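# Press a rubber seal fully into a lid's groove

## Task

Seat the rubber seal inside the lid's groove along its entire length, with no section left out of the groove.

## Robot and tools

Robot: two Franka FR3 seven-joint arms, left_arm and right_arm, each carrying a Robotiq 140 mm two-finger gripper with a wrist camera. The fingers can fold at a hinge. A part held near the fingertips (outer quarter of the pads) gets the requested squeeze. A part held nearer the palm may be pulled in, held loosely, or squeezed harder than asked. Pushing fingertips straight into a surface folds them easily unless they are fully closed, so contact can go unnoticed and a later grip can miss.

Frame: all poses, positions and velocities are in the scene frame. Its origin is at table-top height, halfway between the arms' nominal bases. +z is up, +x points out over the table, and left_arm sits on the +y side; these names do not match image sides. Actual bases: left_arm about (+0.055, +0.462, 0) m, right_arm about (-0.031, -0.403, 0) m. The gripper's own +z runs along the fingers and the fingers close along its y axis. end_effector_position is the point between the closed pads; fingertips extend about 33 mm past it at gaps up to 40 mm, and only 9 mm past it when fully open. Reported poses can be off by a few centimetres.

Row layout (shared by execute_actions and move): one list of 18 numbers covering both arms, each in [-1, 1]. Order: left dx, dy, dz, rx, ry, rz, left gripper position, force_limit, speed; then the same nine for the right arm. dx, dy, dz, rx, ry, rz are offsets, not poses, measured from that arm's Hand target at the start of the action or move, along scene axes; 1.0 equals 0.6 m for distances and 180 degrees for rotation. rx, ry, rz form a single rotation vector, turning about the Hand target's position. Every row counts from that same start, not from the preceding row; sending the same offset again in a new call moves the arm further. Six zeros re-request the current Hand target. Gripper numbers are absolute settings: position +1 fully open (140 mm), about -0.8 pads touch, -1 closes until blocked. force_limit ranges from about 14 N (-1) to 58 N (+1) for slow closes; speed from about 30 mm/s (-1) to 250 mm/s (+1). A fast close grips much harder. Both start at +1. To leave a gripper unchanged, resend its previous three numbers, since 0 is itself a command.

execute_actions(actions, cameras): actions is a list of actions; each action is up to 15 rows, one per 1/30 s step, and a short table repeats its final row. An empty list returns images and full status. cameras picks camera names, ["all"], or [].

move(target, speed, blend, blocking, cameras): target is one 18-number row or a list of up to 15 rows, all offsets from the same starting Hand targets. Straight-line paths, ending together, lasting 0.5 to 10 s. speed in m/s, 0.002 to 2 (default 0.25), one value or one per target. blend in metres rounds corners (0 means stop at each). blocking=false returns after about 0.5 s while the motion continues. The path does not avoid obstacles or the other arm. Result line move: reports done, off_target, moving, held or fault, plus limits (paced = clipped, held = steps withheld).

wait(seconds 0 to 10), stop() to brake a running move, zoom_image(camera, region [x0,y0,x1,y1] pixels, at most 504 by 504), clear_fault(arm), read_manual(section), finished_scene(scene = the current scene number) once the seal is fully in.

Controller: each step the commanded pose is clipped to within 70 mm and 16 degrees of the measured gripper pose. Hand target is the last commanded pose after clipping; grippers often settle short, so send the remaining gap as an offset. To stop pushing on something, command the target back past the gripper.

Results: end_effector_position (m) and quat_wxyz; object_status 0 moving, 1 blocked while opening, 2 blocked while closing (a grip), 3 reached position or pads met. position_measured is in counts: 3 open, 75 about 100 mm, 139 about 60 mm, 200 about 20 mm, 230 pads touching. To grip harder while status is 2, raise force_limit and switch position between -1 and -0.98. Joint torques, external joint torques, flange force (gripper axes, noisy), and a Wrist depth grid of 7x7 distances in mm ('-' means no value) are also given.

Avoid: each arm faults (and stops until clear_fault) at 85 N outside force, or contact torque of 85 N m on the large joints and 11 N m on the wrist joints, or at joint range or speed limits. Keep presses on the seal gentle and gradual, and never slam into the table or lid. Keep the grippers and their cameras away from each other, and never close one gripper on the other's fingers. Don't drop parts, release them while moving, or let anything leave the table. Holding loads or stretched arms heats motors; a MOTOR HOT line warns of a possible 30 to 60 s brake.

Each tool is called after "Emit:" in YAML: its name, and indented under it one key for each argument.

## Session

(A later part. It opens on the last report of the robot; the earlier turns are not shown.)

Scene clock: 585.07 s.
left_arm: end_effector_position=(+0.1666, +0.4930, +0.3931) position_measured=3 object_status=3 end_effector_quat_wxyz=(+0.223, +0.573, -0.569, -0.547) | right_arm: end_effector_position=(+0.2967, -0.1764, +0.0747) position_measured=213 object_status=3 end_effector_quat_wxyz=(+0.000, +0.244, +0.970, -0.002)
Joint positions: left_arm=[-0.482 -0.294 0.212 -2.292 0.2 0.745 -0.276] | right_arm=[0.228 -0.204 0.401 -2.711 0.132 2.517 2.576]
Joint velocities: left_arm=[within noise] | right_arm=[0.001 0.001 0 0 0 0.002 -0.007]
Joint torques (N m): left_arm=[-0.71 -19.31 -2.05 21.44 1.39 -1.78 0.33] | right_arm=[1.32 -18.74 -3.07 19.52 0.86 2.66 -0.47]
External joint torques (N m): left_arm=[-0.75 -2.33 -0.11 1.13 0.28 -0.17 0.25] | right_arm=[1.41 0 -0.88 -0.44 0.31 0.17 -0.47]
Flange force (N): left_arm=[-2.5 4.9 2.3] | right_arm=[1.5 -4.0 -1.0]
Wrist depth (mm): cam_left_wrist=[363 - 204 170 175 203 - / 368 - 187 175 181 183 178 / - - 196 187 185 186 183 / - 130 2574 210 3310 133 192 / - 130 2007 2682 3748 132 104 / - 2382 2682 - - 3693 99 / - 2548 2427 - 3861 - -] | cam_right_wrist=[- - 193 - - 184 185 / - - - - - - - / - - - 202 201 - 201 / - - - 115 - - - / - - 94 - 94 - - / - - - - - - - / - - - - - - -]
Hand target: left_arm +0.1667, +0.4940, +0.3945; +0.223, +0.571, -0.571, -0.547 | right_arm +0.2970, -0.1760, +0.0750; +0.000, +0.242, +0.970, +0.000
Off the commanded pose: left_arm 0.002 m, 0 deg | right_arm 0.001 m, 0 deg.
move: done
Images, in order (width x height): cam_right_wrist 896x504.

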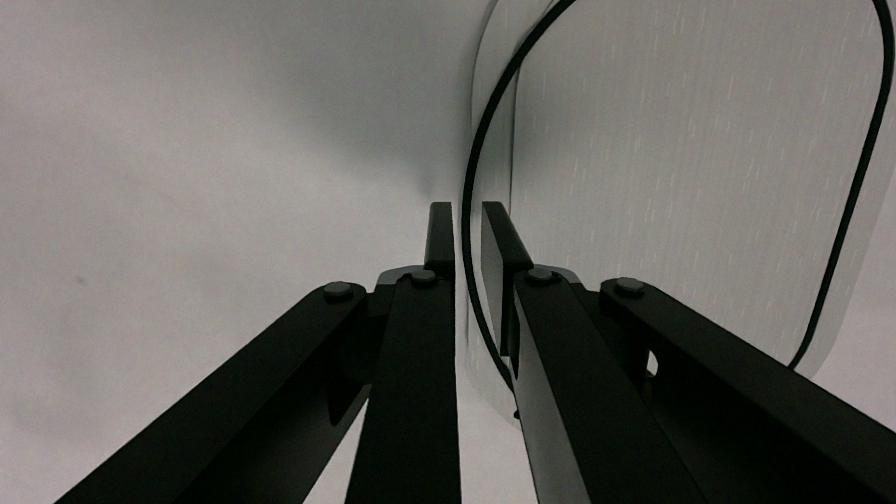

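Emit:
move:
  target:
    - [0,0,0,0,0,0,1,1,1,0.0008,0.0014,-0.0597,0,0,0,-0.66,-0.5,-0.5]
    - [0,0,0,0,0,0,1,1,1,0.0008,0.0014,-0.0597,0,0,0,-1,-0.5,-0.5]
  speed: [0.1,0.1]
  cameras: ["cam_right_wrist"]

Scene clock: 596.40 s.
left_arm: end_effector_position=(+0.1666, +0.4930, +0.3931) position_measured=3 object_status=3 end_effector_quat_wxyz=(+0.223, +0.573, -0.569, -0.547) | right_arm: end_effector_position=(+0.2975, -0.1751, +0.0398) position_measured=227 object_status=2 end_effector_quat_wxyz=(-0.001, +0.240, +0.971, +0.001)
Joint positions: left_arm=[-0.482 -0.294 0.212 -2.292 0.2 0.745 -0.276] | right_arm=[0.212 -0.096 0.411 -2.726 0.083 2.637 2.604]
Joint velocities: left_arm=[within noise] | right_arm=[-0.001 0.002 -0.001 0.001 0 0 0.004]
Joint torques (N m): left_arm=[-0.69 -19.35 -2.09 21.46 1.41 -1.77 0.34] | right_arm=[0.95 -19.25 -1.52 18.39 -0.11 2.73 0.15]
External joint torques (N m): left_arm=[-0.72 -2.3 -0.12 1.05 0.29 -0.16 0.26] | right_arm=[1.01 1.3 -0.45 0.08 -0.57 0.22 0.15]
Flange force (N): left_arm=[-2.4 4.7 2.5] | right_arm=[-1.5 4.4 5.6]
Wrist depth (mm): cam_left_wrist=[- 431 206 171 175 198 189 / - - 187 175 181 184 178 / - 1860 199 186 185 186 183 / - 130 2655 206 3108 133 193 / - 130 2998 2929 4901 124 104 / - 2296 2627 - 3353 - 99 / - - 2523 2548 2832 - -] | cam_right_wrist=[- - - - - 155 154 / - 166 - - 160 - - / - - - 176 168 167 - / - - - 115 175 - - / - - - - - 190 - / - - - - - - - / - - - - - - -]
Hand target: left_arm +0.1667, +0.4940, +0.3945; +0.223, +0.571, -0.571, -0.547 | right_arm +0.2975, -0.1752, +0.0392; +0.000, +0.242, +0.970, +0.000
Off the commanded pose: left_arm 0.002 m, 0 deg | right_arm 0.001 m, 0 deg.
move: done
Images, in order (width x height): cam_right_wrist 896x504.

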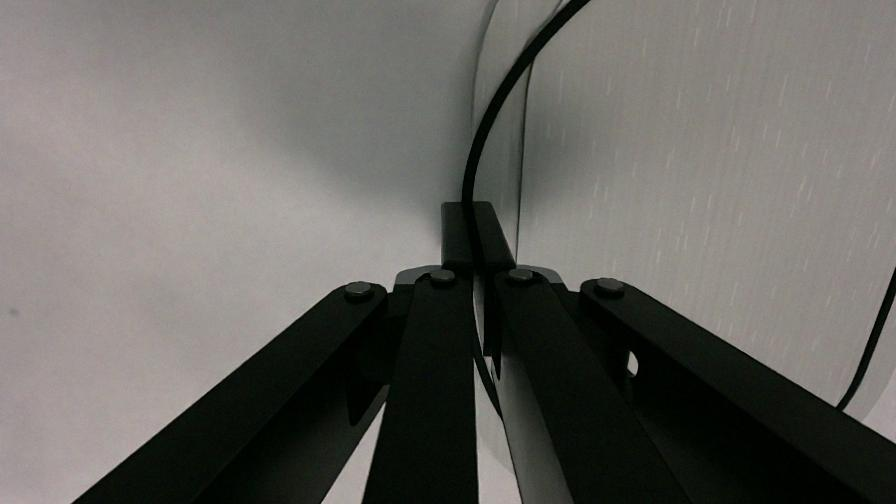

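Emit:
move:
  target:
    - [0,0,0,0,0,0,1,1,1,0,0,0.0113,0,0,0,-1,-0.5,-0.5]
    - [0,0,0,0,0,0,1,1,1,0.0067,0.0303,0.0113,0,0,0,-1,-0.5,-0.5]
    - [0,0,0,0,0,0,1,1,1,0.0067,0.0303,0.0,0,0,0,-1,-0.5,-0.5]
  speed: [0.06,0.06,0.06]
  blend: [0.002,0,0]
  cameras: ["cam_right_wrist","cam_high"]

Emit:
zoom_image:
  camera: "cam_high"
  region: [380, 130, 530, 250]

Scene clock: 600.30 s.
left_arm: end_effector_position=(+0.1666, +0.4930, +0.3931) position_measured=3 object_status=3 end_effector_quat_wxyz=(+0.223, +0.573, -0.569, -0.547) | right_arm: end_effector_position=(+0.3018, -0.1569, +0.0401) position_measured=227 object_status=2 end_effector_quat_wxyz=(+0.000, +0.240, +0.971, +0.001)
Joint positions: left_arm=[-0.482 -0.294 0.212 -2.292 0.2 0.745 -0.276] | right_arm=[0.215 -0.058 0.433 -2.682 0.053 2.63 2.654]
Joint velocities: left_arm=[within noise] | right_arm=[0 -0.001 -0.001 0 0 0.001 0.007]
Joint torques (N m): left_arm=[-0.7 -19.3 -2.04 21.49 1.4 -1.78 0.31] | right_arm=[1.05 -20.31 -1.1 18.4 -0.08 2.7 0.18]
External joint torques (N m): left_arm=[-0.74 -2.16 -0.09 1.1 0.28 -0.17 0.23] | right_arm=[1.02 1.29 -0.46 0.04 -0.54 0.2 0.18]
Flange force (N): left_arm=[-2.4 4.6 1.9] | right_arm=[-1.3 4.5 5.7]
Wrist depth (mm): cam_left_wrist=[375 432 242 171 174 214 1902 / 403 569 194 176 181 184 178 / 441 1688 199 186 185 186 183 / 454 130 2655 206 - 141 192 / - 130 3108 3310 - 123 104 / - 2474 2711 2896 2404 2832 99 / - 2197 2275 - - - -] | cam_right_wrist=[- - - 158 152 - - / - - - 161 - 163 163 / - - - 167 - 164 - / - - - 127 - - 181 / - - - - - - 195 / - - - - - - - / - - - - - - -]
Hand target: left_arm +0.1667, +0.4940, +0.3945; +0.223, +0.571, -0.571, -0.547 | right_arm +0.3015, -0.1570, +0.0392; +0.000, +0.242, +0.970, +0.000
Off the commanded pose: left_arm 0.002 m, 0 deg | right_arm 0.001 m, 0 deg.
move: done
Images, in order (width x height): cam_high 896x504, cam_right_wrist 896x504.

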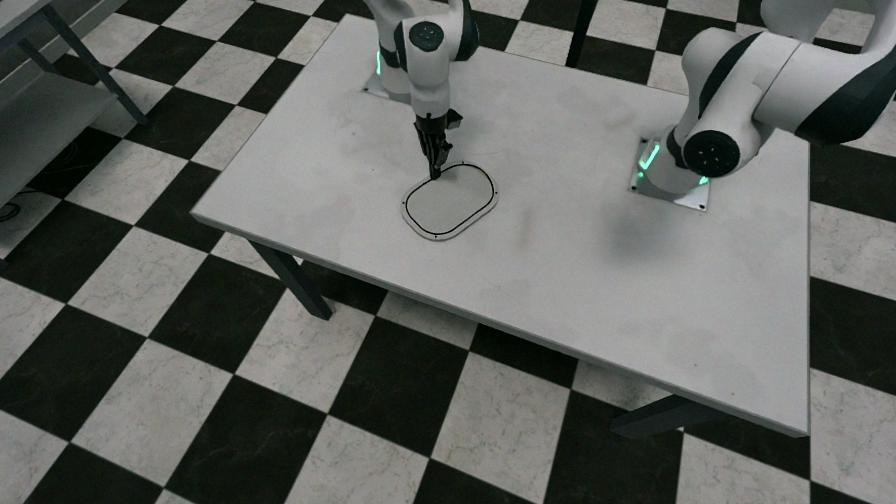

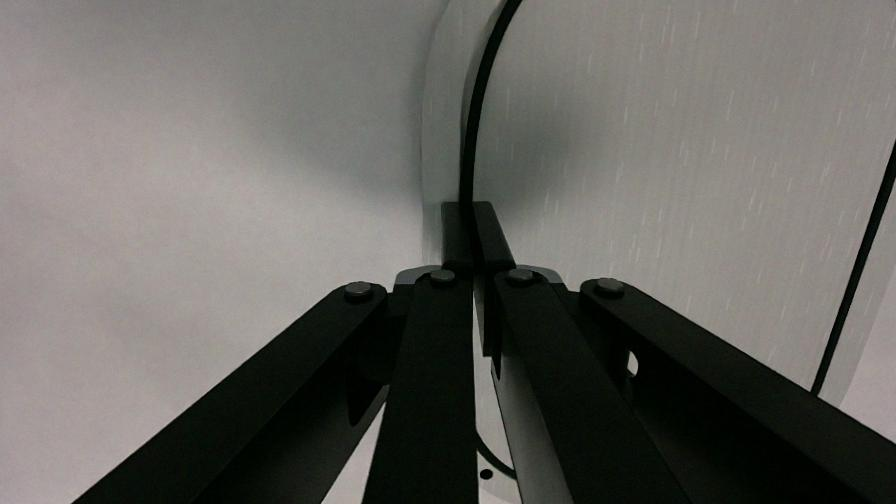

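Scaled by 3.360 from the camera's 896x504 image, which has a finer 1280x720 frame.

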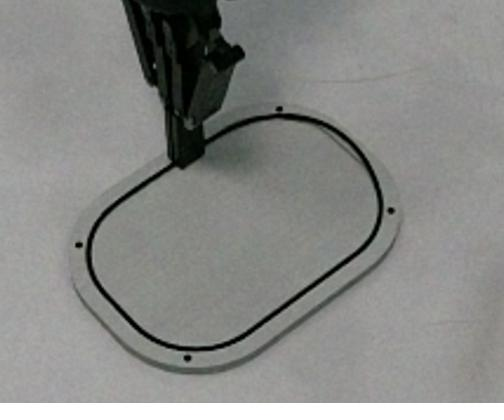

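Emit:
zoom_image:
  camera: "cam_right_wrist"
  region: [390, 0, 590, 220]

Scaled by 2.291 from the camera's 896x504 image, which has a finer 1280x720 frame.

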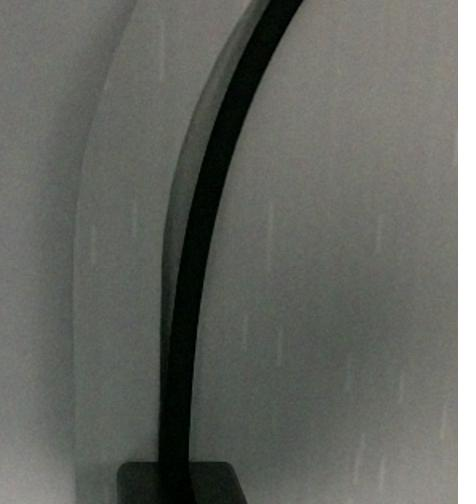

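Emit:
move:
  target:
    - [0,0,0,0,0,0,1,1,1,0,0,0.0,0,0,0,-0.67,-0.5,-0.5]
    - [0,0,0,0,0,0,1,1,1,0,0.0,0.022,0,0,0,-0.67,-0.5,-0.5]
  speed: [0.06,0.06]
  blend: [0,0]
  cameras: ["cam_right_wrist"]

Emit:
zoom_image:
  camera: "cam_right_wrist"
  region: [390, 0, 590, 220]

Scene clock: 603.63 s.
left_arm: end_effector_position=(+0.1666, +0.4930, +0.3931) position_measured=3 object_status=3 end_effector_quat_wxyz=(+0.223, +0.573, -0.569, -0.547) | right_arm: end_effector_position=(+0.3019, -0.1573, +0.0518) position_measured=213 object_status=3 end_effector_quat_wxyz=(+0.001, +0.244, +0.970, +0.000)
Joint positions: left_arm=[-0.482 -0.294 0.212 -2.292 0.2 0.745 -0.276] | right_arm=[0.219 -0.095 0.433 -2.68 0.073 2.593 2.649]
Joint velocities: left_arm=[within noise] | right_arm=[0 0 0.001 0 0 -0.004 -0.005]
Joint torques (N m): left_arm=[-0.73 -19.31 -2.1 21.43 1.4 -1.78 0.31] | right_arm=[1.37 -20.97 -1.64 19.41 0.81 2.27 -0.47]
External joint torques (N m): left_arm=[-0.78 -2.18 -0.15 1.03 0.28 -0.16 0.24] | right_arm=[1.45 -0.09 -0.48 0.49 0.32 -0.22 -0.47]
Flange force (N): left_arm=[-2.2 4.6 2.2] | right_arm=[0.5 -1.0 -3.3]
Wrist depth (mm): cam_left_wrist=[- 449 204 170 176 204 191 / - 486 187 175 181 184 178 / 467 540 200 187 185 186 183 / 477 130 3034 207 212 132 193 / - 120 2711 3146 3589 124 110 / - 2338 - 2770 3070 - - / - 2235 - - - - -] | cam_right_wrist=[- 169 - 164 - - - / 179 - - 171 - 172 - / - - - 178 - - 186 / - 199 - 121 187 - 195 / - - 95 95 - - 205 / - - - - - - - / - - - - - - -]
Hand target: left_arm +0.1667, +0.4940, +0.3945; +0.223, +0.571, -0.571, -0.547 | right_arm +0.3015, -0.1570, +0.0524; +0.000, +0.242, +0.970, +0.000
Off the commanded pose: left_arm 0.002 m, 0 deg | right_arm 0.001 m, 0 deg.
move: done
Images, in order (width x height): cam_right_wrist 896x504.

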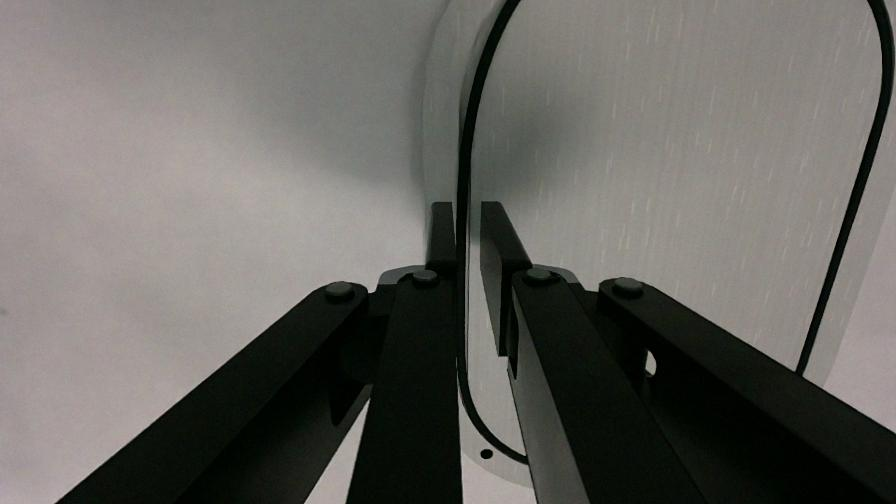

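Scaled by 2.291 from the camera's 896x504 image, which has a finer 1280x720 frame.

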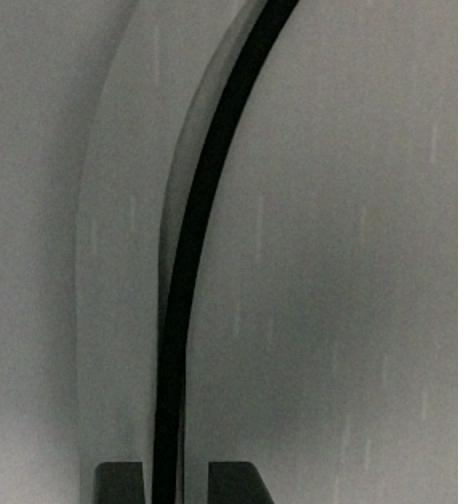

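Emit:
zoom_image:
  camera: "cam_right_wrist"
  region: [430, 190, 560, 480]

Scaled by 1.738 from the camera's 896x504 image, which has a finer 1280x720 frame.

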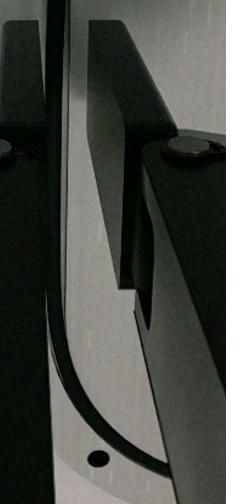

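Emit:
move:
  target:
    - [0,0,0,0,0,0,1,1,1,0,0,0.012,0,0,0,-0.67,-0.5,-0.5]
    - [0,0,0,0,0,0,1,1,1,0.1022,-0.0597,0.012,0,0,0.0111,-1,-0.5,-0.5]
  speed: [0.1,0.15]
  blend: [0.003,0]
  cameras: ["cam_right_wrist"]

Emit:
zoom_image:
  camera: "cam_right_wrist"
  region: [390, 0, 590, 260]

Scene clock: 608.07 s.
left_arm: end_effector_position=(+0.1666, +0.4930, +0.3931) position_measured=3 object_status=3 end_effector_quat_wxyz=(+0.223, +0.573, -0.569, -0.547) | right_arm: end_effector_position=(+0.3628, -0.1914, +0.0603) position_measured=232 object_status=3 end_effector_quat_wxyz=(+0.001, +0.228, +0.974, +0.002)
Joint positions: left_arm=[-0.482 -0.294 0.212 -2.292 0.2 0.745 -0.276] | right_arm=[0.147 -0.025 0.35 -2.573 0.018 2.552 2.512]
Joint torques (N m): left_arm=[-0.68 -19.32 -2.07 21.43 1.39 -1.78 0.35] | right_arm=[0.76 -23.25 -0.9 20.32 0.24 2.25 -0.43]
External joint torques (N m): left_arm=[-0.79 -2.3 -0.2 1.14 0.27 -0.16 0.27] | right_arm=[0.81 1.29 -0.59 0.83 -0.27 -0.23 -0.43]
Flange force (N): left_arm=[-2.3 4.9 2.1] | right_arm=[-4.2 4.6 2.2]
Wrist depth (mm): cam_left_wrist=[392 448 204 170 177 214 2141 / 406 - 187 176 181 184 178 / 416 - 197 187 186 187 183 / - 130 2627 203 3146 133 193 / - 130 2963 3267 3398 132 104 / - 2523 2800 2998 3444 - - / - - 2574 2800 2682 - -] | cam_right_wrist=[- - - 170 169 - 171 / - - - 176 - 180 - / - - - 195 - 189 192 / - - - 112 203 - 211 / - - - - - - - / - - - - - - - / - - - - - - -]
Hand target: left_arm +0.1667, +0.4940, +0.3945; +0.223, +0.571, -0.571, -0.547 | right_arm +0.3628, -0.1928, +0.0596; +0.000, +0.225, +0.974, +0.000
Off the commanded pose: left_arm 0.002 m, 0 deg | right_arm 0.002 m, 0 deg.
move: done
Images, in order (width x height): cam_right_wrist 896x504.

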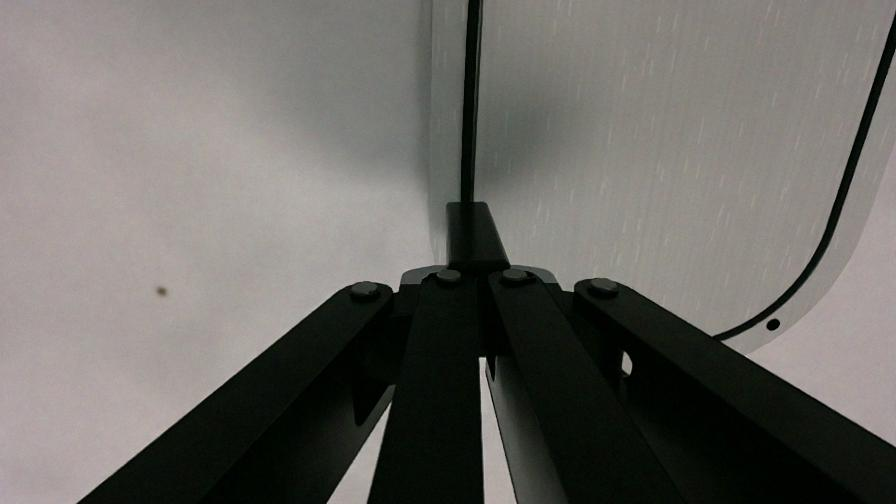

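Scaled by 1.938 from the camera's 896x504 image, which has a finer 1280x720 frame.

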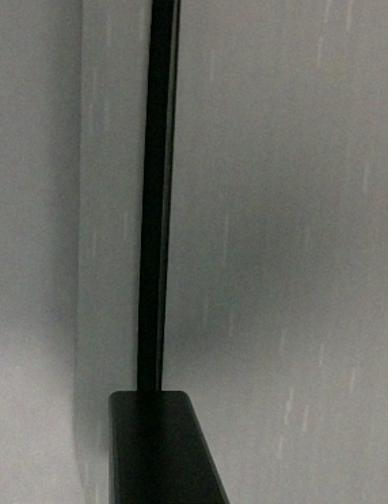

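Emit:
move:
  target: [0,0,0,0,0,0,1,1,1,0.03,-0.008,-0.012,0,0,0.0667,-1,-0.5,-0.5]
  speed: 0.15
  cameras: ["cam_right_wrist"]

Emit:
zoom_image:
  camera: "cam_right_wrist"
  region: [390, 0, 590, 260]

Scene clock: 611.73 s.
left_arm: end_effector_position=(+0.1666, +0.4930, +0.3931) position_measured=3 object_status=3 end_effector_quat_wxyz=(+0.223, +0.573, -0.569, -0.547) | right_arm: end_effector_position=(+0.3799, -0.1974, +0.0527) position_measured=232 object_status=3 end_effector_quat_wxyz=(+0.000, +0.124, +0.992, -0.001)
Joint positions: left_arm=[-0.482 -0.294 0.212 -2.292 0.2 0.745 -0.276] | right_arm=[0.127 0.03 0.339 -2.53 -0.022 2.557 2.301]
Joint velocities: left_arm=[within noise] | right_arm=[0.001 0.001 -0.001 0 0 0 -0.007]
Joint torques (N m): left_arm=[-0.7 -19.33 -2.06 21.43 1.4 -1.78 0.32] | right_arm=[0.52 -24.99 -0.31 19.99 0.37 2.71 -0.41]
External joint torques (N m): left_arm=[-0.68 -2.28 -0.04 1.02 0.28 -0.17 0.25] | right_arm=[0.46 1.43 -0.67 0.62 -0.12 0.24 -0.41]
Flange force (N): left_arm=[-2.5 4.6 2.5] | right_arm=[-4.8 2.8 4.0]
Wrist depth (mm): cam_left_wrist=[375 - 203 171 175 196 195 / - 518 186 176 181 184 178 / - 530 196 186 186 186 183 / 434 130 2711 206 3226 133 192 / - 130 4045 3185 3589 132 104 / - 2404 4471 2863 - - 99 / - 2255 2404 - - - -] | cam_right_wrist=[- - - 163 - - 165 / - - - 171 - 176 - / - 190 - 179 185 180 187 / 199 - 199 112 189 - 193 / - - - - - 203 - / - - - - - - - / - - - - - - -]
Hand target: left_arm +0.1667, +0.4940, +0.3945; +0.223, +0.571, -0.571, -0.547 | right_arm +0.3808, -0.1976, +0.0524; +0.000, +0.122, +0.993, +0.000
Off the commanded pose: left_arm 0.002 m, 0 deg | right_arm 0.001 m, 0 deg.
move: done
Images, in order (width x height): cam_right_wrist 896x504.

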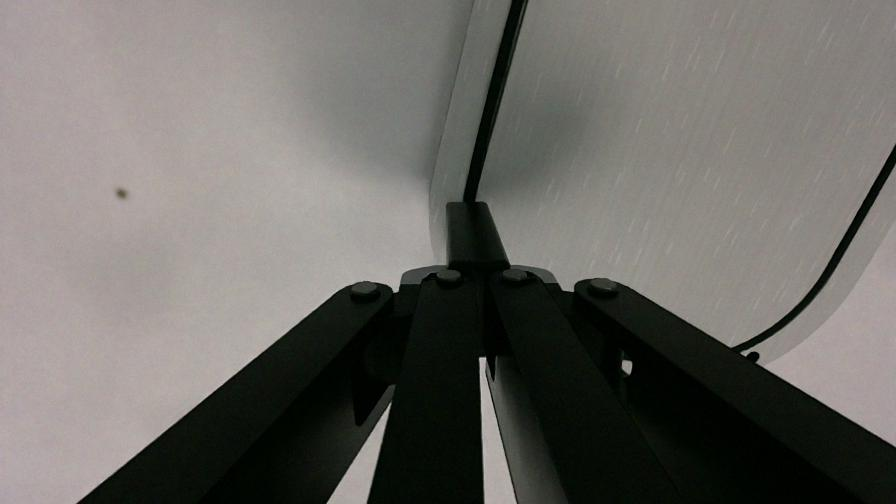

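Scaled by 1.938 from the camera's 896x504 image, which has a finer 1280x720 frame.

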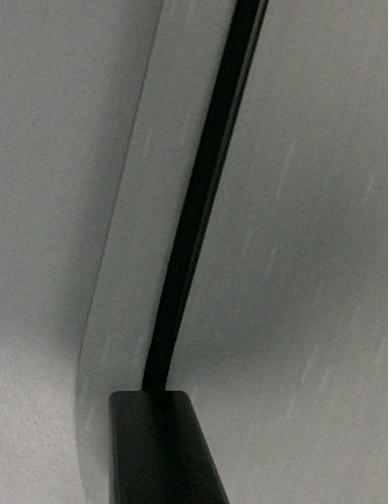

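Emit:
move:
  target:
    - [0,0,0,0,0,0,1,1,1,-0.0018,-0.0015,-0.009,0,0,0,-1,-0.5,-0.5]
    - [0,0,0,0,0,0,1,1,1,-0.0027,-0.0035,-0.0187,0,0,0,-1,-0.5,-0.5]
    - [0,0,0,0,0,0,1,1,1,-0.0022,-0.0002,-0.0198,0,0,0,-1,-0.5,-0.5]
    - [0,0,0,0,0,0,1,1,1,-0.0033,-0.0028,-0.0273,0,0,0,-1,-0.5,-0.5]
    - [0,0,0,0,0,0,1,1,1,-0.0033,-0.0028,-0.009,0,0,0,-1,-0.5,-0.5]
    - [0,0,0,0,0,0,1,1,1,-0.0252,0.005,-0.009,0,0,-0.0722,-1,-0.5,-0.5]
    - [0,0,0,0,0,0,1,1,1,-0.0255,0.0042,-0.0187,0,0,-0.0722,-1,-0.5,-0.5]
    - [0,0,0,0,0,0,1,1,1,-0.024,0.007,-0.0198,0,0,-0.0722,-1,-0.5,-0.5]
    - [0,0,0,0,0,0,1,1,1,-0.0257,0.0045,-0.0273,0,0,-0.0722,-1,-0.5,-0.5]
  speed: [0.12,0.06,0.05,0.05,0.1,0.12,0.06,0.05,0.05]
  blend: [0.003,0.001,0.001,0,0.003,0.003,0.001,0.001,0]
  cameras: ["cam_right_wrist"]

Emit:
zoom_image:
  camera: "cam_right_wrist"
  region: [390, 0, 590, 260]

Scene clock: 618.83 s.
left_arm: end_effector_position=(+0.1666, +0.4930, +0.3931) position_measured=3 object_status=3 end_effector_quat_wxyz=(+0.223, +0.573, -0.569, -0.547) | right_arm: end_effector_position=(+0.3664, -0.1939, +0.0396) position_measured=232 object_status=3 end_effector_quat_wxyz=(+0.001, +0.230, +0.973, +0.001)
Joint positions: left_arm=[-0.482 -0.294 0.212 -2.292 0.2 0.745 -0.276] | right_arm=[0.147 0.036 0.337 -2.571 -0.022 2.607 2.537]
Joint velocities: left_arm=[within noise] | right_arm=[-0.001 0.001 -0.002 0 0.001 0.001 0.006]
Joint torques (N m): left_arm=[-0.69 -19.34 -2.1 21.46 1.39 -1.77 0.29] | right_arm=[0.38 -20.75 -1.31 16.83 -0.31 3.59 0.28]
External joint torques (N m): left_arm=[-0.65 -2.4 -0.05 1.11 0.28 -0.17 0.21] | right_arm=[0.39 5.15 -1.65 -1.78 -0.78 1.12 0.28]
Flange force (N): left_arm=[-2.5 4.9 2.6] | right_arm=[-5.3 6.5 20.1]
Wrist depth (mm): cam_left_wrist=[- - 202 170 177 199 1847 / 430 - 185 175 181 184 178 / - - 199 186 186 186 183 / - 130 2523 210 3146 133 194 / - 130 2711 3146 3444 - 104 / - 2255 - - - - 99 / - 2450 2427 - 2317 3748 -] | cam_right_wrist=[- - - - - 154 153 / - - 168 161 - 159 - / - - - 167 171 - - / - - - 112 175 - 182 / - - - - - - 197 / - - - - - - - / - - - - - - -]
Hand target: left_arm +0.1667, +0.4940, +0.3945; +0.223, +0.571, -0.571, -0.547 | right_arm +0.3654, -0.1949, +0.0360; +0.000, +0.233, +0.972, +0.000
Off the commanded pose: left_arm 0.002 m, 0 deg | right_arm 0.004 m, 0 deg.
move: off_target (right_arm); blend cut to 0.0028 m at target 1, 0.0029 m at target 6
Images, in order (width x height): cam_right_wrist 896x504.

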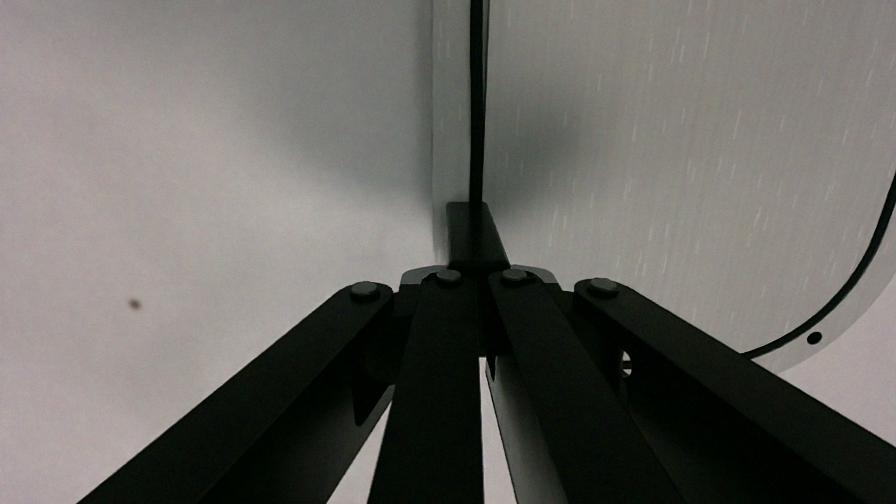

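Scaled by 1.938 from the camera's 896x504 image, which has a finer 1280x720 frame.

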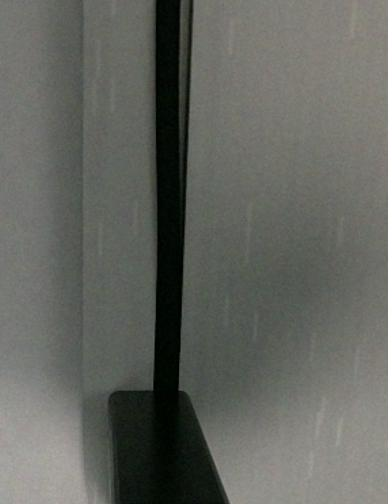

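Emit:
move:
  target:
    - [0,0,0,0,0,0,1,1,1,0,0,0.0183,0,0,0,-1,-0.5,-0.5]
    - [0,0,0,0,0,0,1,1,1,-0.0207,0.0125,0.0183,0,0,-0.0083,-1,-0.5,-0.5]
    - [0,0,0,0,0,0,1,1,1,-0.0207,0.0125,0.0087,0,0,-0.0083,-1,-0.5,-0.5]
    - [0,0,0,0,0,0,1,1,1,-0.0182,0.0173,0.0075,0,0,-0.0083,-1,-0.5,-0.5]
    - [0,0,0,0,0,0,1,1,1,-0.0198,0.0155,0,0,0,-0.0083,-1,-0.5,-0.5]
    - [0,0,0,0,0,0,1,1,1,-0.0198,0.0155,0.0183,0,0,-0.0083,-1,-0.5,-0.5]
    - [0,0,0,0,0,0,1,1,1,-0.0427,0.0245,0.0183,0,0,-0.0083,-1,-0.5,-0.5]
    - [0,0,0,0,0,0,1,1,1,-0.0427,0.0245,0.0087,0,0,-0.0083,-1,-0.5,-0.5]
    - [0,0,0,0,0,0,1,1,1,-0.0402,0.0293,0.0075,0,0,-0.0083,-1,-0.5,-0.5]
    - [0,0,0,0,0,0,1,1,1,-0.0418,0.0275,0,0,0,-0.0083,-1,-0.5,-0.5]
  speed: [0.1,0.12,0.06,0.05,0.05,0.1,0.12,0.06,0.05,0.05]
  blend: [0.003,0.003,0.001,0.001,0,0.003,0.003,0.001,0.001,0]
  cameras: ["cam_right_wrist"]

Emit:
zoom_image:
  camera: "cam_right_wrist"
  region: [390, 0, 590, 260]

Scene clock: 623.10 s.
left_arm: end_effector_position=(+0.1666, +0.4930, +0.3931) position_measured=3 object_status=3 end_effector_quat_wxyz=(+0.223, +0.573, -0.569, -0.547) | right_arm: end_effector_position=(+0.3417, -0.1783, +0.0398) position_measured=232 object_status=3 end_effector_quat_wxyz=(+0.001, +0.244, +0.970, +0.001)
Joint positions: left_arm=[-0.482 -0.294 0.212 -2.292 0.2 0.745 -0.276] | right_arm=[0.179 0 0.366 -2.616 -0.001 2.618 2.607]
Joint velocities: left_arm=[within noise] | right_arm=[-0.001 0 0.001 0 0 0 0.005]
Joint torques (N m): left_arm=[-0.71 -19.34 -2.07 21.48 1.39 -1.78 0.32] | right_arm=[0.52 -19.1 -1.04 16.94 -0.26 3.68 0.2]
External joint torques (N m): left_arm=[-0.74 -2.32 -0.12 1.08 0.27 -0.17 0.24] | right_arm=[0.53 5.19 -1.04 -1.58 -0.72 1.19 0.2]
Flange force (N): left_arm=[-2.4 4.8 2.4] | right_arm=[-4.8 8.0 20.8]
Wrist depth (mm): cam_left_wrist=[366 449 203 171 177 198 1975 / 421 483 186 175 181 184 178 / 416 - 198 186 185 186 183 / 442 130 2600 210 3310 132 192 / - 130 3034 2896 - 124 104 / - 2404 3491 3398 - - 99 / - 2404 2474 - - - -] | cam_right_wrist=[- - - 151 - 155 - / - - - 160 - - 162 / - - 180 166 168 - - / - - - 115 173 - - / - 199 - - - - - / - - - - - - - / - - - - - - -]
Hand target: left_arm +0.1667, +0.4940, +0.3945; +0.223, +0.571, -0.571, -0.547 | right_arm +0.3403, -0.1784, +0.0360; +0.000, +0.246, +0.969, +0.000
Off the commanded pose: left_arm 0.002 m, 0 deg | right_arm 0.004 m, 0 deg.
move: off_target (right_arm); blend cut to 0.0029 m at target 2, 0.0029 m at target 7
Images, in order (width x height): cam_right_wrist 896x504.

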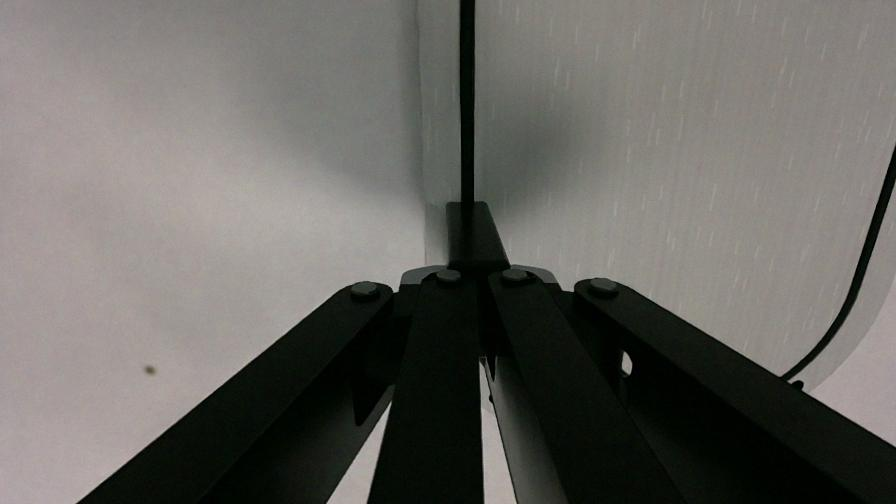

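Scaled by 1.938 from the camera's 896x504 image, which has a finer 1280x720 frame.

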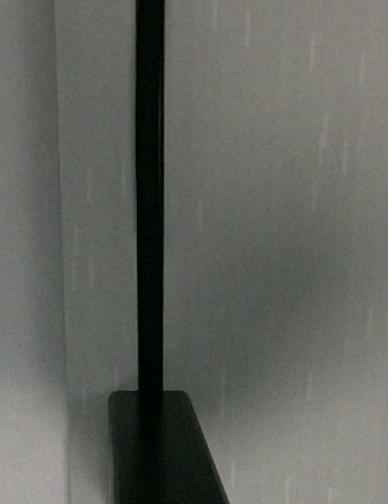

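Emit:
move:
  target:
    - [0,0,0,0,0,0,1,1,1,0,0,0.0183,0,0,0,-1,-0.5,-0.5]
    - [0,0,0,0,0,0,1,1,1,-0.0213,0.0085,0.0183,0,0,0,-1,-0.5,-0.5]
    - [0,0,0,0,0,0,1,1,1,-0.0213,0.0085,0.0087,0,0,0,-1,-0.5,-0.5]
    - [0,0,0,0,0,0,1,1,1,-0.0197,0.0118,0.0075,0,0,0,-1,-0.5,-0.5]
    - [0,0,0,0,0,0,1,1,1,-0.0213,0.0107,0,0,0,0,-1,-0.5,-0.5]
    - [0,0,0,0,0,0,1,1,1,-0.0213,0.0107,0.0183,0,0,0,-1,-0.5,-0.5]
    - [0,0,0,0,0,0,1,1,1,-0.0433,0.0203,0.0183,0,0,0,-1,-0.5,-0.5]
    - [0,0,0,0,0,0,1,1,1,-0.0433,0.0203,0.0087,0,0,0,-1,-0.5,-0.5]
    - [0,0,0,0,0,0,1,1,1,-0.0417,0.0236,0.0075,0,0,0,-1,-0.5,-0.5]
    - [0,0,0,0,0,0,1,1,1,-0.0433,0.0225,0,0,0,0,-1,-0.5,-0.5]
  speed: [0.1,0.12,0.06,0.05,0.05,0.1,0.12,0.06,0.05,0.05]
  blend: [0.003,0.003,0.001,0.001,0,0.003,0.003,0.001,0.001,0]
  cameras: ["cam_right_wrist"]

Emit:
zoom_image:
  camera: "cam_right_wrist"
  region: [390, 0, 590, 260]

Scene clock: 628.63 s.
left_arm: end_effector_position=(+0.1666, +0.4930, +0.3931) position_measured=3 object_status=3 end_effector_quat_wxyz=(+0.223, +0.573, -0.569, -0.547) | right_arm: end_effector_position=(+0.3160, -0.1645, +0.0399) position_measured=232 object_status=3 end_effector_quat_wxyz=(+0.001, +0.244, +0.970, +0.001)
Joint positions: left_arm=[-0.482 -0.294 0.212 -2.292 0.2 0.745 -0.276] | right_arm=[0.212 -0.038 0.398 -2.662 0.03 2.629 2.646]
Joint velocities: left_arm=[within noise] | right_arm=[-0.002 0 0 -0.001 0 -0.001 0.007]
Joint torques (N m): left_arm=[-0.7 -19.3 -2.07 21.43 1.4 -1.78 0.32] | right_arm=[0.27 -17.31 -1.16 16.47 -0.23 3.66 0.27]
External joint torques (N m): left_arm=[-0.64 -2.25 0 1.04 0.3 -0.17 0.24] | right_arm=[0.3 5.32 -0.71 -1.92 -0.69 1.17 0.27]
Flange force (N): left_arm=[-2.6 4.5 2.4] | right_arm=[-4.4 8.3 22.2]
Wrist depth (mm): cam_left_wrist=[- - 205 171 174 215 1874 / 397 535 209 176 181 184 179 / 425 2023 200 187 186 186 183 / - 130 2682 206 3310 133 192 / - 130 3034 2998 3070 132 104 / - 2523 3146 2963 4551 - 99 / - 2055 2682 2548 - - -] | cam_right_wrist=[- - - 152 152 - - / - - - 158 158 - 162 / - - - 165 - 173 - / - - - 115 - 179 180 / - - - - - - - / - - - - - - - / - - - - - - -]
Hand target: left_arm +0.1667, +0.4940, +0.3945; +0.223, +0.571, -0.571, -0.547 | right_arm +0.3143, -0.1649, +0.0360; +0.000, +0.246, +0.969, +0.000
Off the commanded pose: left_arm 0.002 m, 0 deg | right_arm 0.004 m, 0 deg.
move: off_target (right_arm); blend cut to 0.0029 m at target 2, 0.0029 m at target 7
Images, in order (width x height): cam_right_wrist 896x504.

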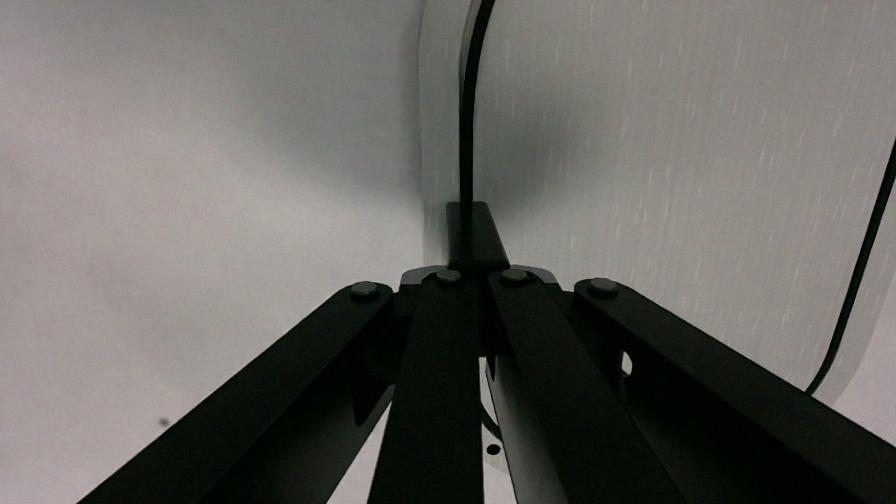

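Scaled by 1.938 from the camera's 896x504 image, which has a finer 1280x720 frame.

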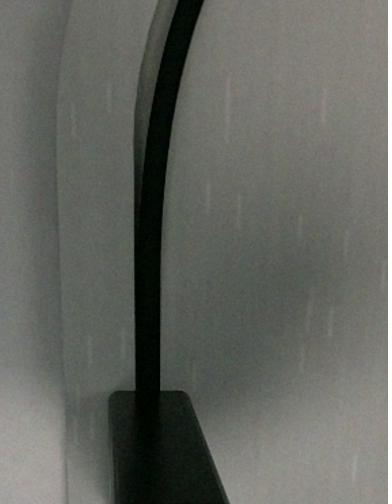

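Emit:
move:
  target:
    - [0,0,0,0,0,0,1,1,1,0,0,0.0183,0,0,0,-1,-0.5,-0.5]
    - [0,0,0,0,0,0,1,1,1,-0.02,0.0112,0.0183,0,0,0,-1,-0.5,-0.5]
    - [0,0,0,0,0,0,1,1,1,-0.02,0.0112,0.0087,0,0,0,-1,-0.5,-0.5]
    - [0,0,0,0,0,0,1,1,1,-0.021,0.0098,0.0075,0,0,0,-1,-0.5,-0.5]
    - [0,0,0,0,0,0,1,1,1,-0.0217,0.0115,0,0,0,0,-1,-0.5,-0.5]
    - [0,0,0,0,0,0,1,1,1,-0.0217,0.0115,0.0183,0,0,0,-1,-0.5,-0.5]
    - [0,0,0,0,0,0,1,1,1,-0.042,0.023,0.0183,0,0,0,-1,-0.5,-0.5]
    - [0,0,0,0,0,0,1,1,1,-0.042,0.023,0.0087,0,0,0,-1,-0.5,-0.5]
    - [0,0,0,0,0,0,1,1,1,-0.043,0.0216,0.0075,0,0,0,-1,-0.5,-0.5]
    - [0,0,0,0,0,0,1,1,1,-0.0437,0.0233,0,0,0,0,-1,-0.5,-0.5]
  speed: [0.1,0.12,0.06,0.05,0.05,0.1,0.12,0.06,0.05,0.05]
  blend: [0.003,0.003,0.001,0.001,0,0.003,0.003,0.001,0.001,0]
  cameras: ["cam_right_wrist","cam_high"]

Emit:
zoom_image:
  camera: "cam_right_wrist"
  region: [390, 0, 590, 260]

Emit:
zoom_image:
  camera: "cam_high"
  region: [380, 130, 530, 250]

Scene clock: 633.00 s.
left_arm: end_effector_position=(+0.1666, +0.4930, +0.3931) position_measured=3 object_status=3 end_effector_quat_wxyz=(+0.223, +0.573, -0.569, -0.547) | right_arm: end_effector_position=(+0.2900, -0.1508, +0.0400) position_measured=232 object_status=3 end_effector_quat_wxyz=(+0.001, +0.244, +0.970, +0.001)
Joint positions: left_arm=[-0.482 -0.294 0.212 -2.292 0.2 0.745 -0.276] | right_arm=[0.248 -0.075 0.432 -2.702 0.063 2.636 2.686]
Joint velocities: left_arm=[within noise] | right_arm=[0.001 0 0 0 0 0.001 0.005]
Joint torques (N m): left_arm=[-0.69 -19.32 -2.07 21.44 1.4 -1.77 0.33] | right_arm=[0.86 -15.35 -0.92 16.39 -0.09 3.78 0.21]
External joint torques (N m): left_arm=[-0.73 -2.38 -0.13 1.15 0.29 -0.16 0.25] | right_arm=[0.88 5.66 -0.06 -1.93 -0.55 1.28 0.21]
Flange force (N): left_arm=[-2.5 4.9 2.3] | right_arm=[-3.1 9.8 24.0]
Wrist depth (mm): cam_left_wrist=[368 - 248 170 175 198 190 / - - 193 176 181 184 178 / - 1757 196 186 185 187 183 / 443 130 3353 206 3108 133 192 / - 120 2740 3070 3034 132 104 / - 2427 - 3539 - - 99 / - 2474 3185 - - - -] | cam_right_wrist=[- - - 148 - 154 152 / - - - 157 - - - / - - - 164 167 - - / - - - 115 120 - - / - - - - - - - / 208 - - - - - - / - - - - - - -]
Hand target: left_arm +0.1667, +0.4940, +0.3945; +0.223, +0.571, -0.571, -0.547 | right_arm +0.2881, -0.1509, +0.0360; +0.000, +0.246, +0.969, +0.000
Off the commanded pose: left_arm 0.002 m, 0 deg | right_arm 0.004 m, 0 deg.
move: off_target (right_arm); blend cut to 0.0029 m at target 2, 0.0006 m at target 3, 0.0006 m at target 4, 0.0029 m at target 7, 0.0006 m at target 8, 0.0006 m at target 9
Images, in order (width x height): cam_high 896x504, cam_right_wrist 896x504.

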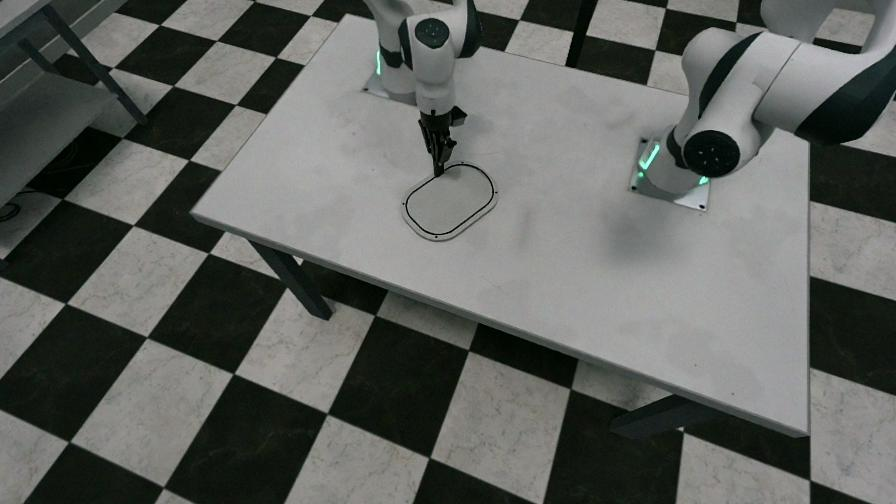

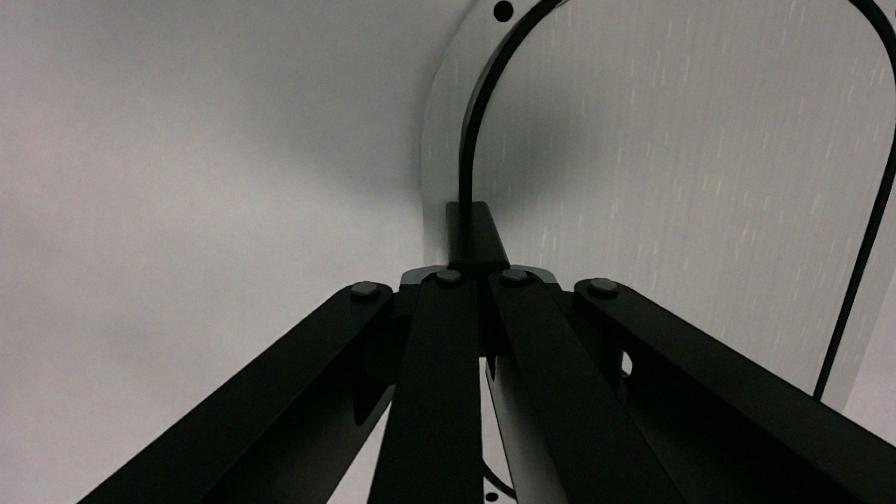

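Scaled by 1.938 from the camera's 896x504 image, which has a finer 1280x720 frame.

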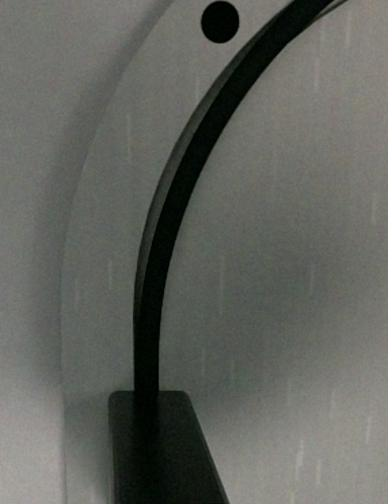

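Scaled by 3.360 from the camera's 896x504 image, which has a finer 1280x720 frame.

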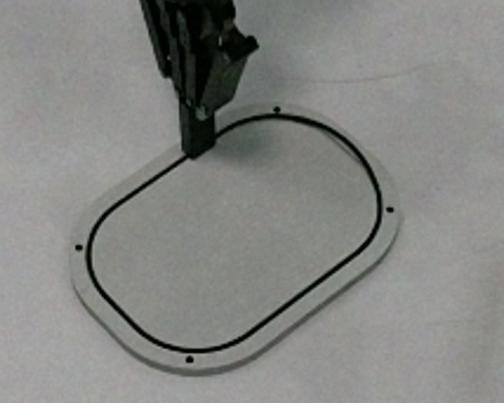

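Emit:
move:
  target:
    - [0,0,0,0,0,0,1,1,1,0,0,0.0183,0,0,0,-1,-0.5,-0.5]
    - [0,0,0,0,0,0,1,1,1,-0.0202,0.16,0.1233,0,0,0.5,-1,-0.5,-0.5]
  speed: [0.1,0.25]
  blend: [0.003,0]
  cameras: ["cam_right_wrist"]

Emit:
zoom_image:
  camera: "cam_right_wrist"
  region: [330, 0, 600, 270]

Scene clock: 639.33 s.
left_arm: end_effector_position=(+0.1666, +0.4930, +0.3931) position_measured=3 object_status=3 end_effector_quat_wxyz=(+0.223, +0.573, -0.569, -0.547) | right_arm: end_effector_position=(+0.2768, -0.0548, +0.1107) position_measured=232 object_status=3 end_effector_quat_wxyz=(+0.002, -0.510, +0.860, -0.001)
Joint positions: left_arm=[-0.482 -0.294 0.212 -2.292 0.2 0.745 -0.276] | right_arm=[0.535 -0.092 0.317 -2.483 0.037 2.399 1.324]
Joint velocities: left_arm=[within noise] | right_arm=[0 0.001 -0.001 0 0.001 0.001 -0.006]
Joint torques (N m): left_arm=[-0.69 -19.3 -2.05 21.47 1.41 -1.78 0.32] | right_arm=[1.05 -23.24 -1.66 22.29 0.86 2.24 -0.45]
External joint torques (N m): left_arm=[-0.69 -2.28 -0.05 1.08 0.29 -0.18 0.24] | right_arm=[1.05 1.33 -0.78 0.76 0.31 -0.24 -0.45]
Flange force (N): left_arm=[-2.5 4.7 2.3] | right_arm=[-4.9 -1.9 0.7]
Wrist depth (mm): cam_left_wrist=[362 442 237 170 176 216 2007 / - - 193 176 181 183 178 / 413 - 196 187 186 186 183 / - 130 2770 204 209 141 193 / - 130 3108 2682 3034 132 104 / - 2275 2929 - 2450 - 99 / - 2275 2498 - 3267 - -] | cam_right_wrist=[215 217 215 211 - - - / - - - - - - - / - - - - 249 - 254 / - 262 - 115 255 - - / - - - - - - - / - - - - - - - / - - - - - - -]
Hand target: left_arm +0.1667, +0.4940, +0.3945; +0.223, +0.571, -0.571, -0.547 | right_arm +0.2760, -0.0549, +0.1100; +0.000, -0.512, +0.859, +0.000
Off the commanded pose: left_arm 0.002 m, 0 deg | right_arm 0.001 m, 0 deg.
move: done
Images, in order (width x height): cam_right_wrist 896x504.

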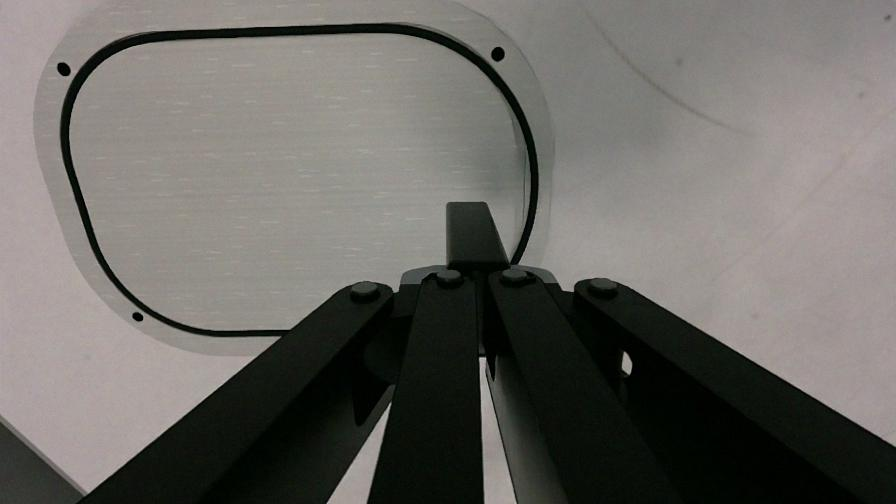

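Scaled by 1.867 from the camera's 896x504 image, which has a finer 1280x720 frame.

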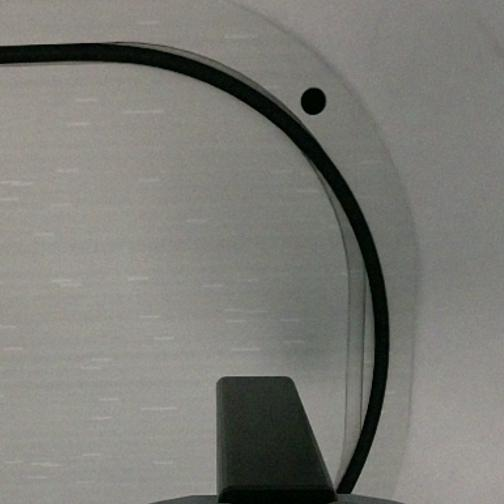

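Emit:
move:
  target: [0,0,0,0,0,0,1,1,1,-0.0062,0.0592,-0.0833,0,0,0,-1,-0.5,-0.5]
  speed: 0.2
  cameras: ["cam_right_wrist"]

Emit:
zoom_image:
  camera: "cam_right_wrist"
  region: [390, 0, 590, 260]

Scene clock: 643.77 s.
left_arm: end_effector_position=(+0.1666, +0.4930, +0.3931) position_measured=3 object_status=3 end_effector_quat_wxyz=(+0.223, +0.573, -0.569, -0.547) | right_arm: end_effector_position=(+0.2714, -0.0197, +0.0604) position_measured=232 object_status=3 end_effector_quat_wxyz=(-0.001, -0.514, +0.858, +0.001)
Joint positions: left_arm=[-0.482 -0.294 0.212 -2.292 0.2 0.745 -0.276] | right_arm=[0.562 0.087 0.339 -2.43 -0.045 2.511 1.426]
Joint velocities: left_arm=[within noise] | right_arm=[-0.001 0.001 0.002 0 0 0 0.006]
Joint torques (N m): left_arm=[-0.69 -19.31 -2.1 21.48 1.4 -1.79 0.34] | right_arm=[1.25 -27.34 0.08 20.73 -0.08 2.7 0.17]
External joint torques (N m): left_arm=[-0.66 -2.17 -0.07 1.07 0.29 -0.18 0.26] | right_arm=[1.24 1.53 -0.86 0.76 -0.55 0.24 0.17]
Flange force (N): left_arm=[-2.5 4.5 2.1] | right_arm=[-7.8 -0.2 5.3]
Wrist depth (mm): cam_left_wrist=[366 426 203 171 175 205 1860 / - - 193 176 181 184 178 / 436 - 198 187 185 186 183 / 446 130 2627 203 - 152 192 / - 130 2998 3070 - - 104 / - 104 2998 2770 2998 - 99 / - - - 2548 - - -] | cam_right_wrist=[- - 173 171 - - 179 / - - - 174 193 - - / - - 192 186 - 203 - / - - 200 116 210 - 214 / 216 211 89 - - - - / - - - - - - - / - - - - - - -]
Hand target: left_arm +0.1667, +0.4940, +0.3945; +0.223, +0.571, -0.571, -0.547 | right_arm +0.2723, -0.0194, +0.0600; +0.000, -0.512, +0.859, +0.000
Off the commanded pose: left_arm 0.002 m, 0 deg | right_arm 0.001 m, 0 deg.
move: done
Images, in order (width x height): cam_right_wrist 896x504.

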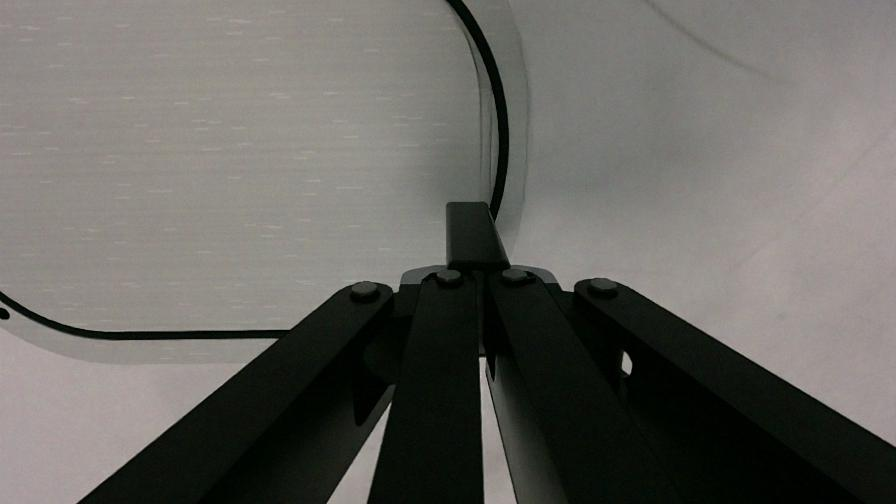

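Scaled by 1.938 from the camera's 896x504 image, which has a finer 1280x720 frame.

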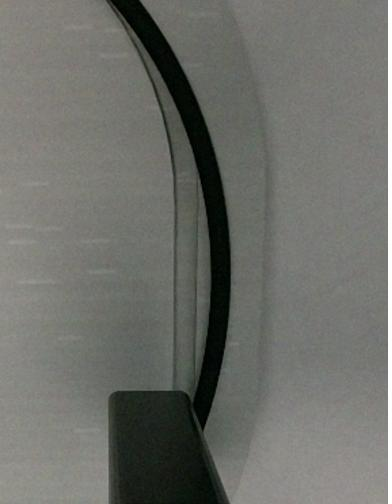

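Emit:
move:
  target: [0,0,0,0,0,0,1,1,1,-0.048,-0.0355,0.0033,0,0,0,-0.66,-0.5,-0.5]
  speed: 0.15
  cameras: ["cam_right_wrist"]

Emit:
zoom_image:
  camera: "cam_right_wrist"
  region: [390, 0, 590, 260]

Scene clock: 647.70 s.
left_arm: end_effector_position=(+0.1666, +0.4930, +0.3931) position_measured=3 object_status=3 end_effector_quat_wxyz=(+0.223, +0.573, -0.569, -0.547) | right_arm: end_effector_position=(+0.2445, -0.0420, +0.0617) position_measured=213 object_status=3 end_effector_quat_wxyz=(-0.001, -0.509, +0.861, -0.001)
Joint positions: left_arm=[-0.482 -0.294 0.212 -2.292 0.2 0.745 -0.276] | right_arm=[0.57 -0.005 0.352 -2.542 0 2.534 1.424]
Joint velocities: left_arm=[within noise] | right_arm=[0 -0.001 -0.001 -0.001 0.004 0.004 -0.002]
Joint torques (N m): left_arm=[-0.7 -19.34 -2.08 21.47 1.4 -1.78 0.31] | right_arm=[1.35 -25.31 -0.56 19.19 0.7 2.7 -0.44]
External joint torques (N m): left_arm=[-0.64 -2.42 -0.02 1.15 0.3 -0.17 0.23] | right_arm=[1.28 0.17 -0.57 -0.55 0.24 0.23 -0.44]
Flange force (N): left_arm=[-2.7 4.9 2.5] | right_arm=[2.5 0.2 0.4]
Wrist depth (mm): cam_left_wrist=[369 449 204 170 176 214 2023 / 423 - 186 176 181 184 178 / 428 1991 199 186 186 186 183 / - 130 3226 211 228 133 193 / - 120 - 3108 3108 124 104 / - 104 - - 3108 3921 99 / - - - 2574 3146 - -] | cam_right_wrist=[168 168 169 174 - - - / - 179 181 176 - - - / - 190 - 185 - - - / - 202 - 116 - - - / - - 95 - - 94 227 / - - - - - - - / - - - - - - -]
Hand target: left_arm +0.1667, +0.4940, +0.3945; +0.223, +0.571, -0.571, -0.547 | right_arm +0.2435, -0.0407, +0.0620; +0.000, -0.512, +0.859, +0.000
Off the commanded pose: left_arm 0.002 m, 0 deg | right_arm 0.002 m, 0 deg.
move: done
Images, in order (width x height): cam_right_wrist 896x504.

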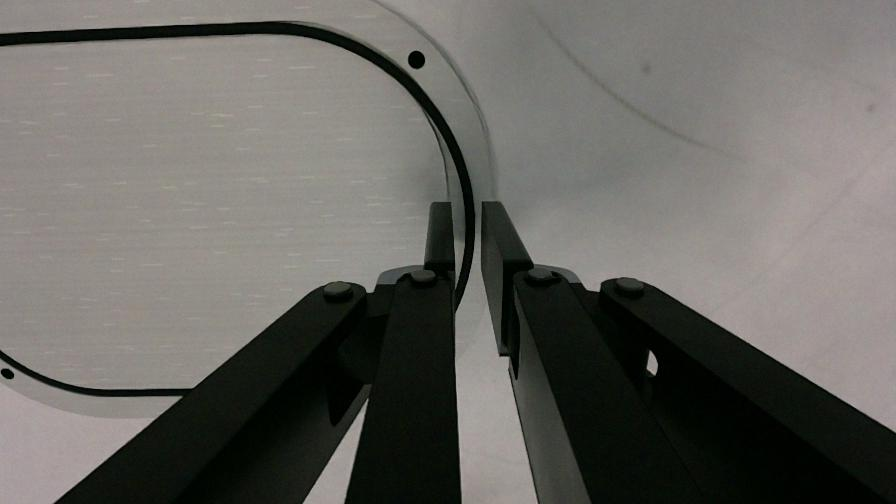

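Scaled by 1.938 from the camera's 896x504 image, which has a finer 1280x720 frame.

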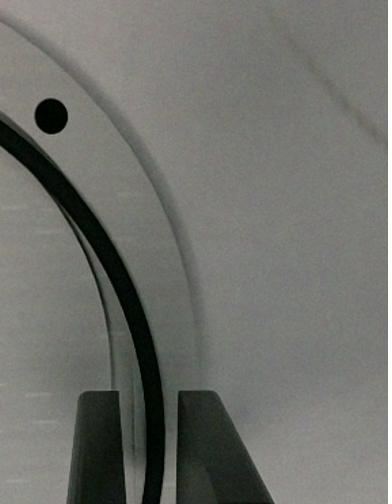

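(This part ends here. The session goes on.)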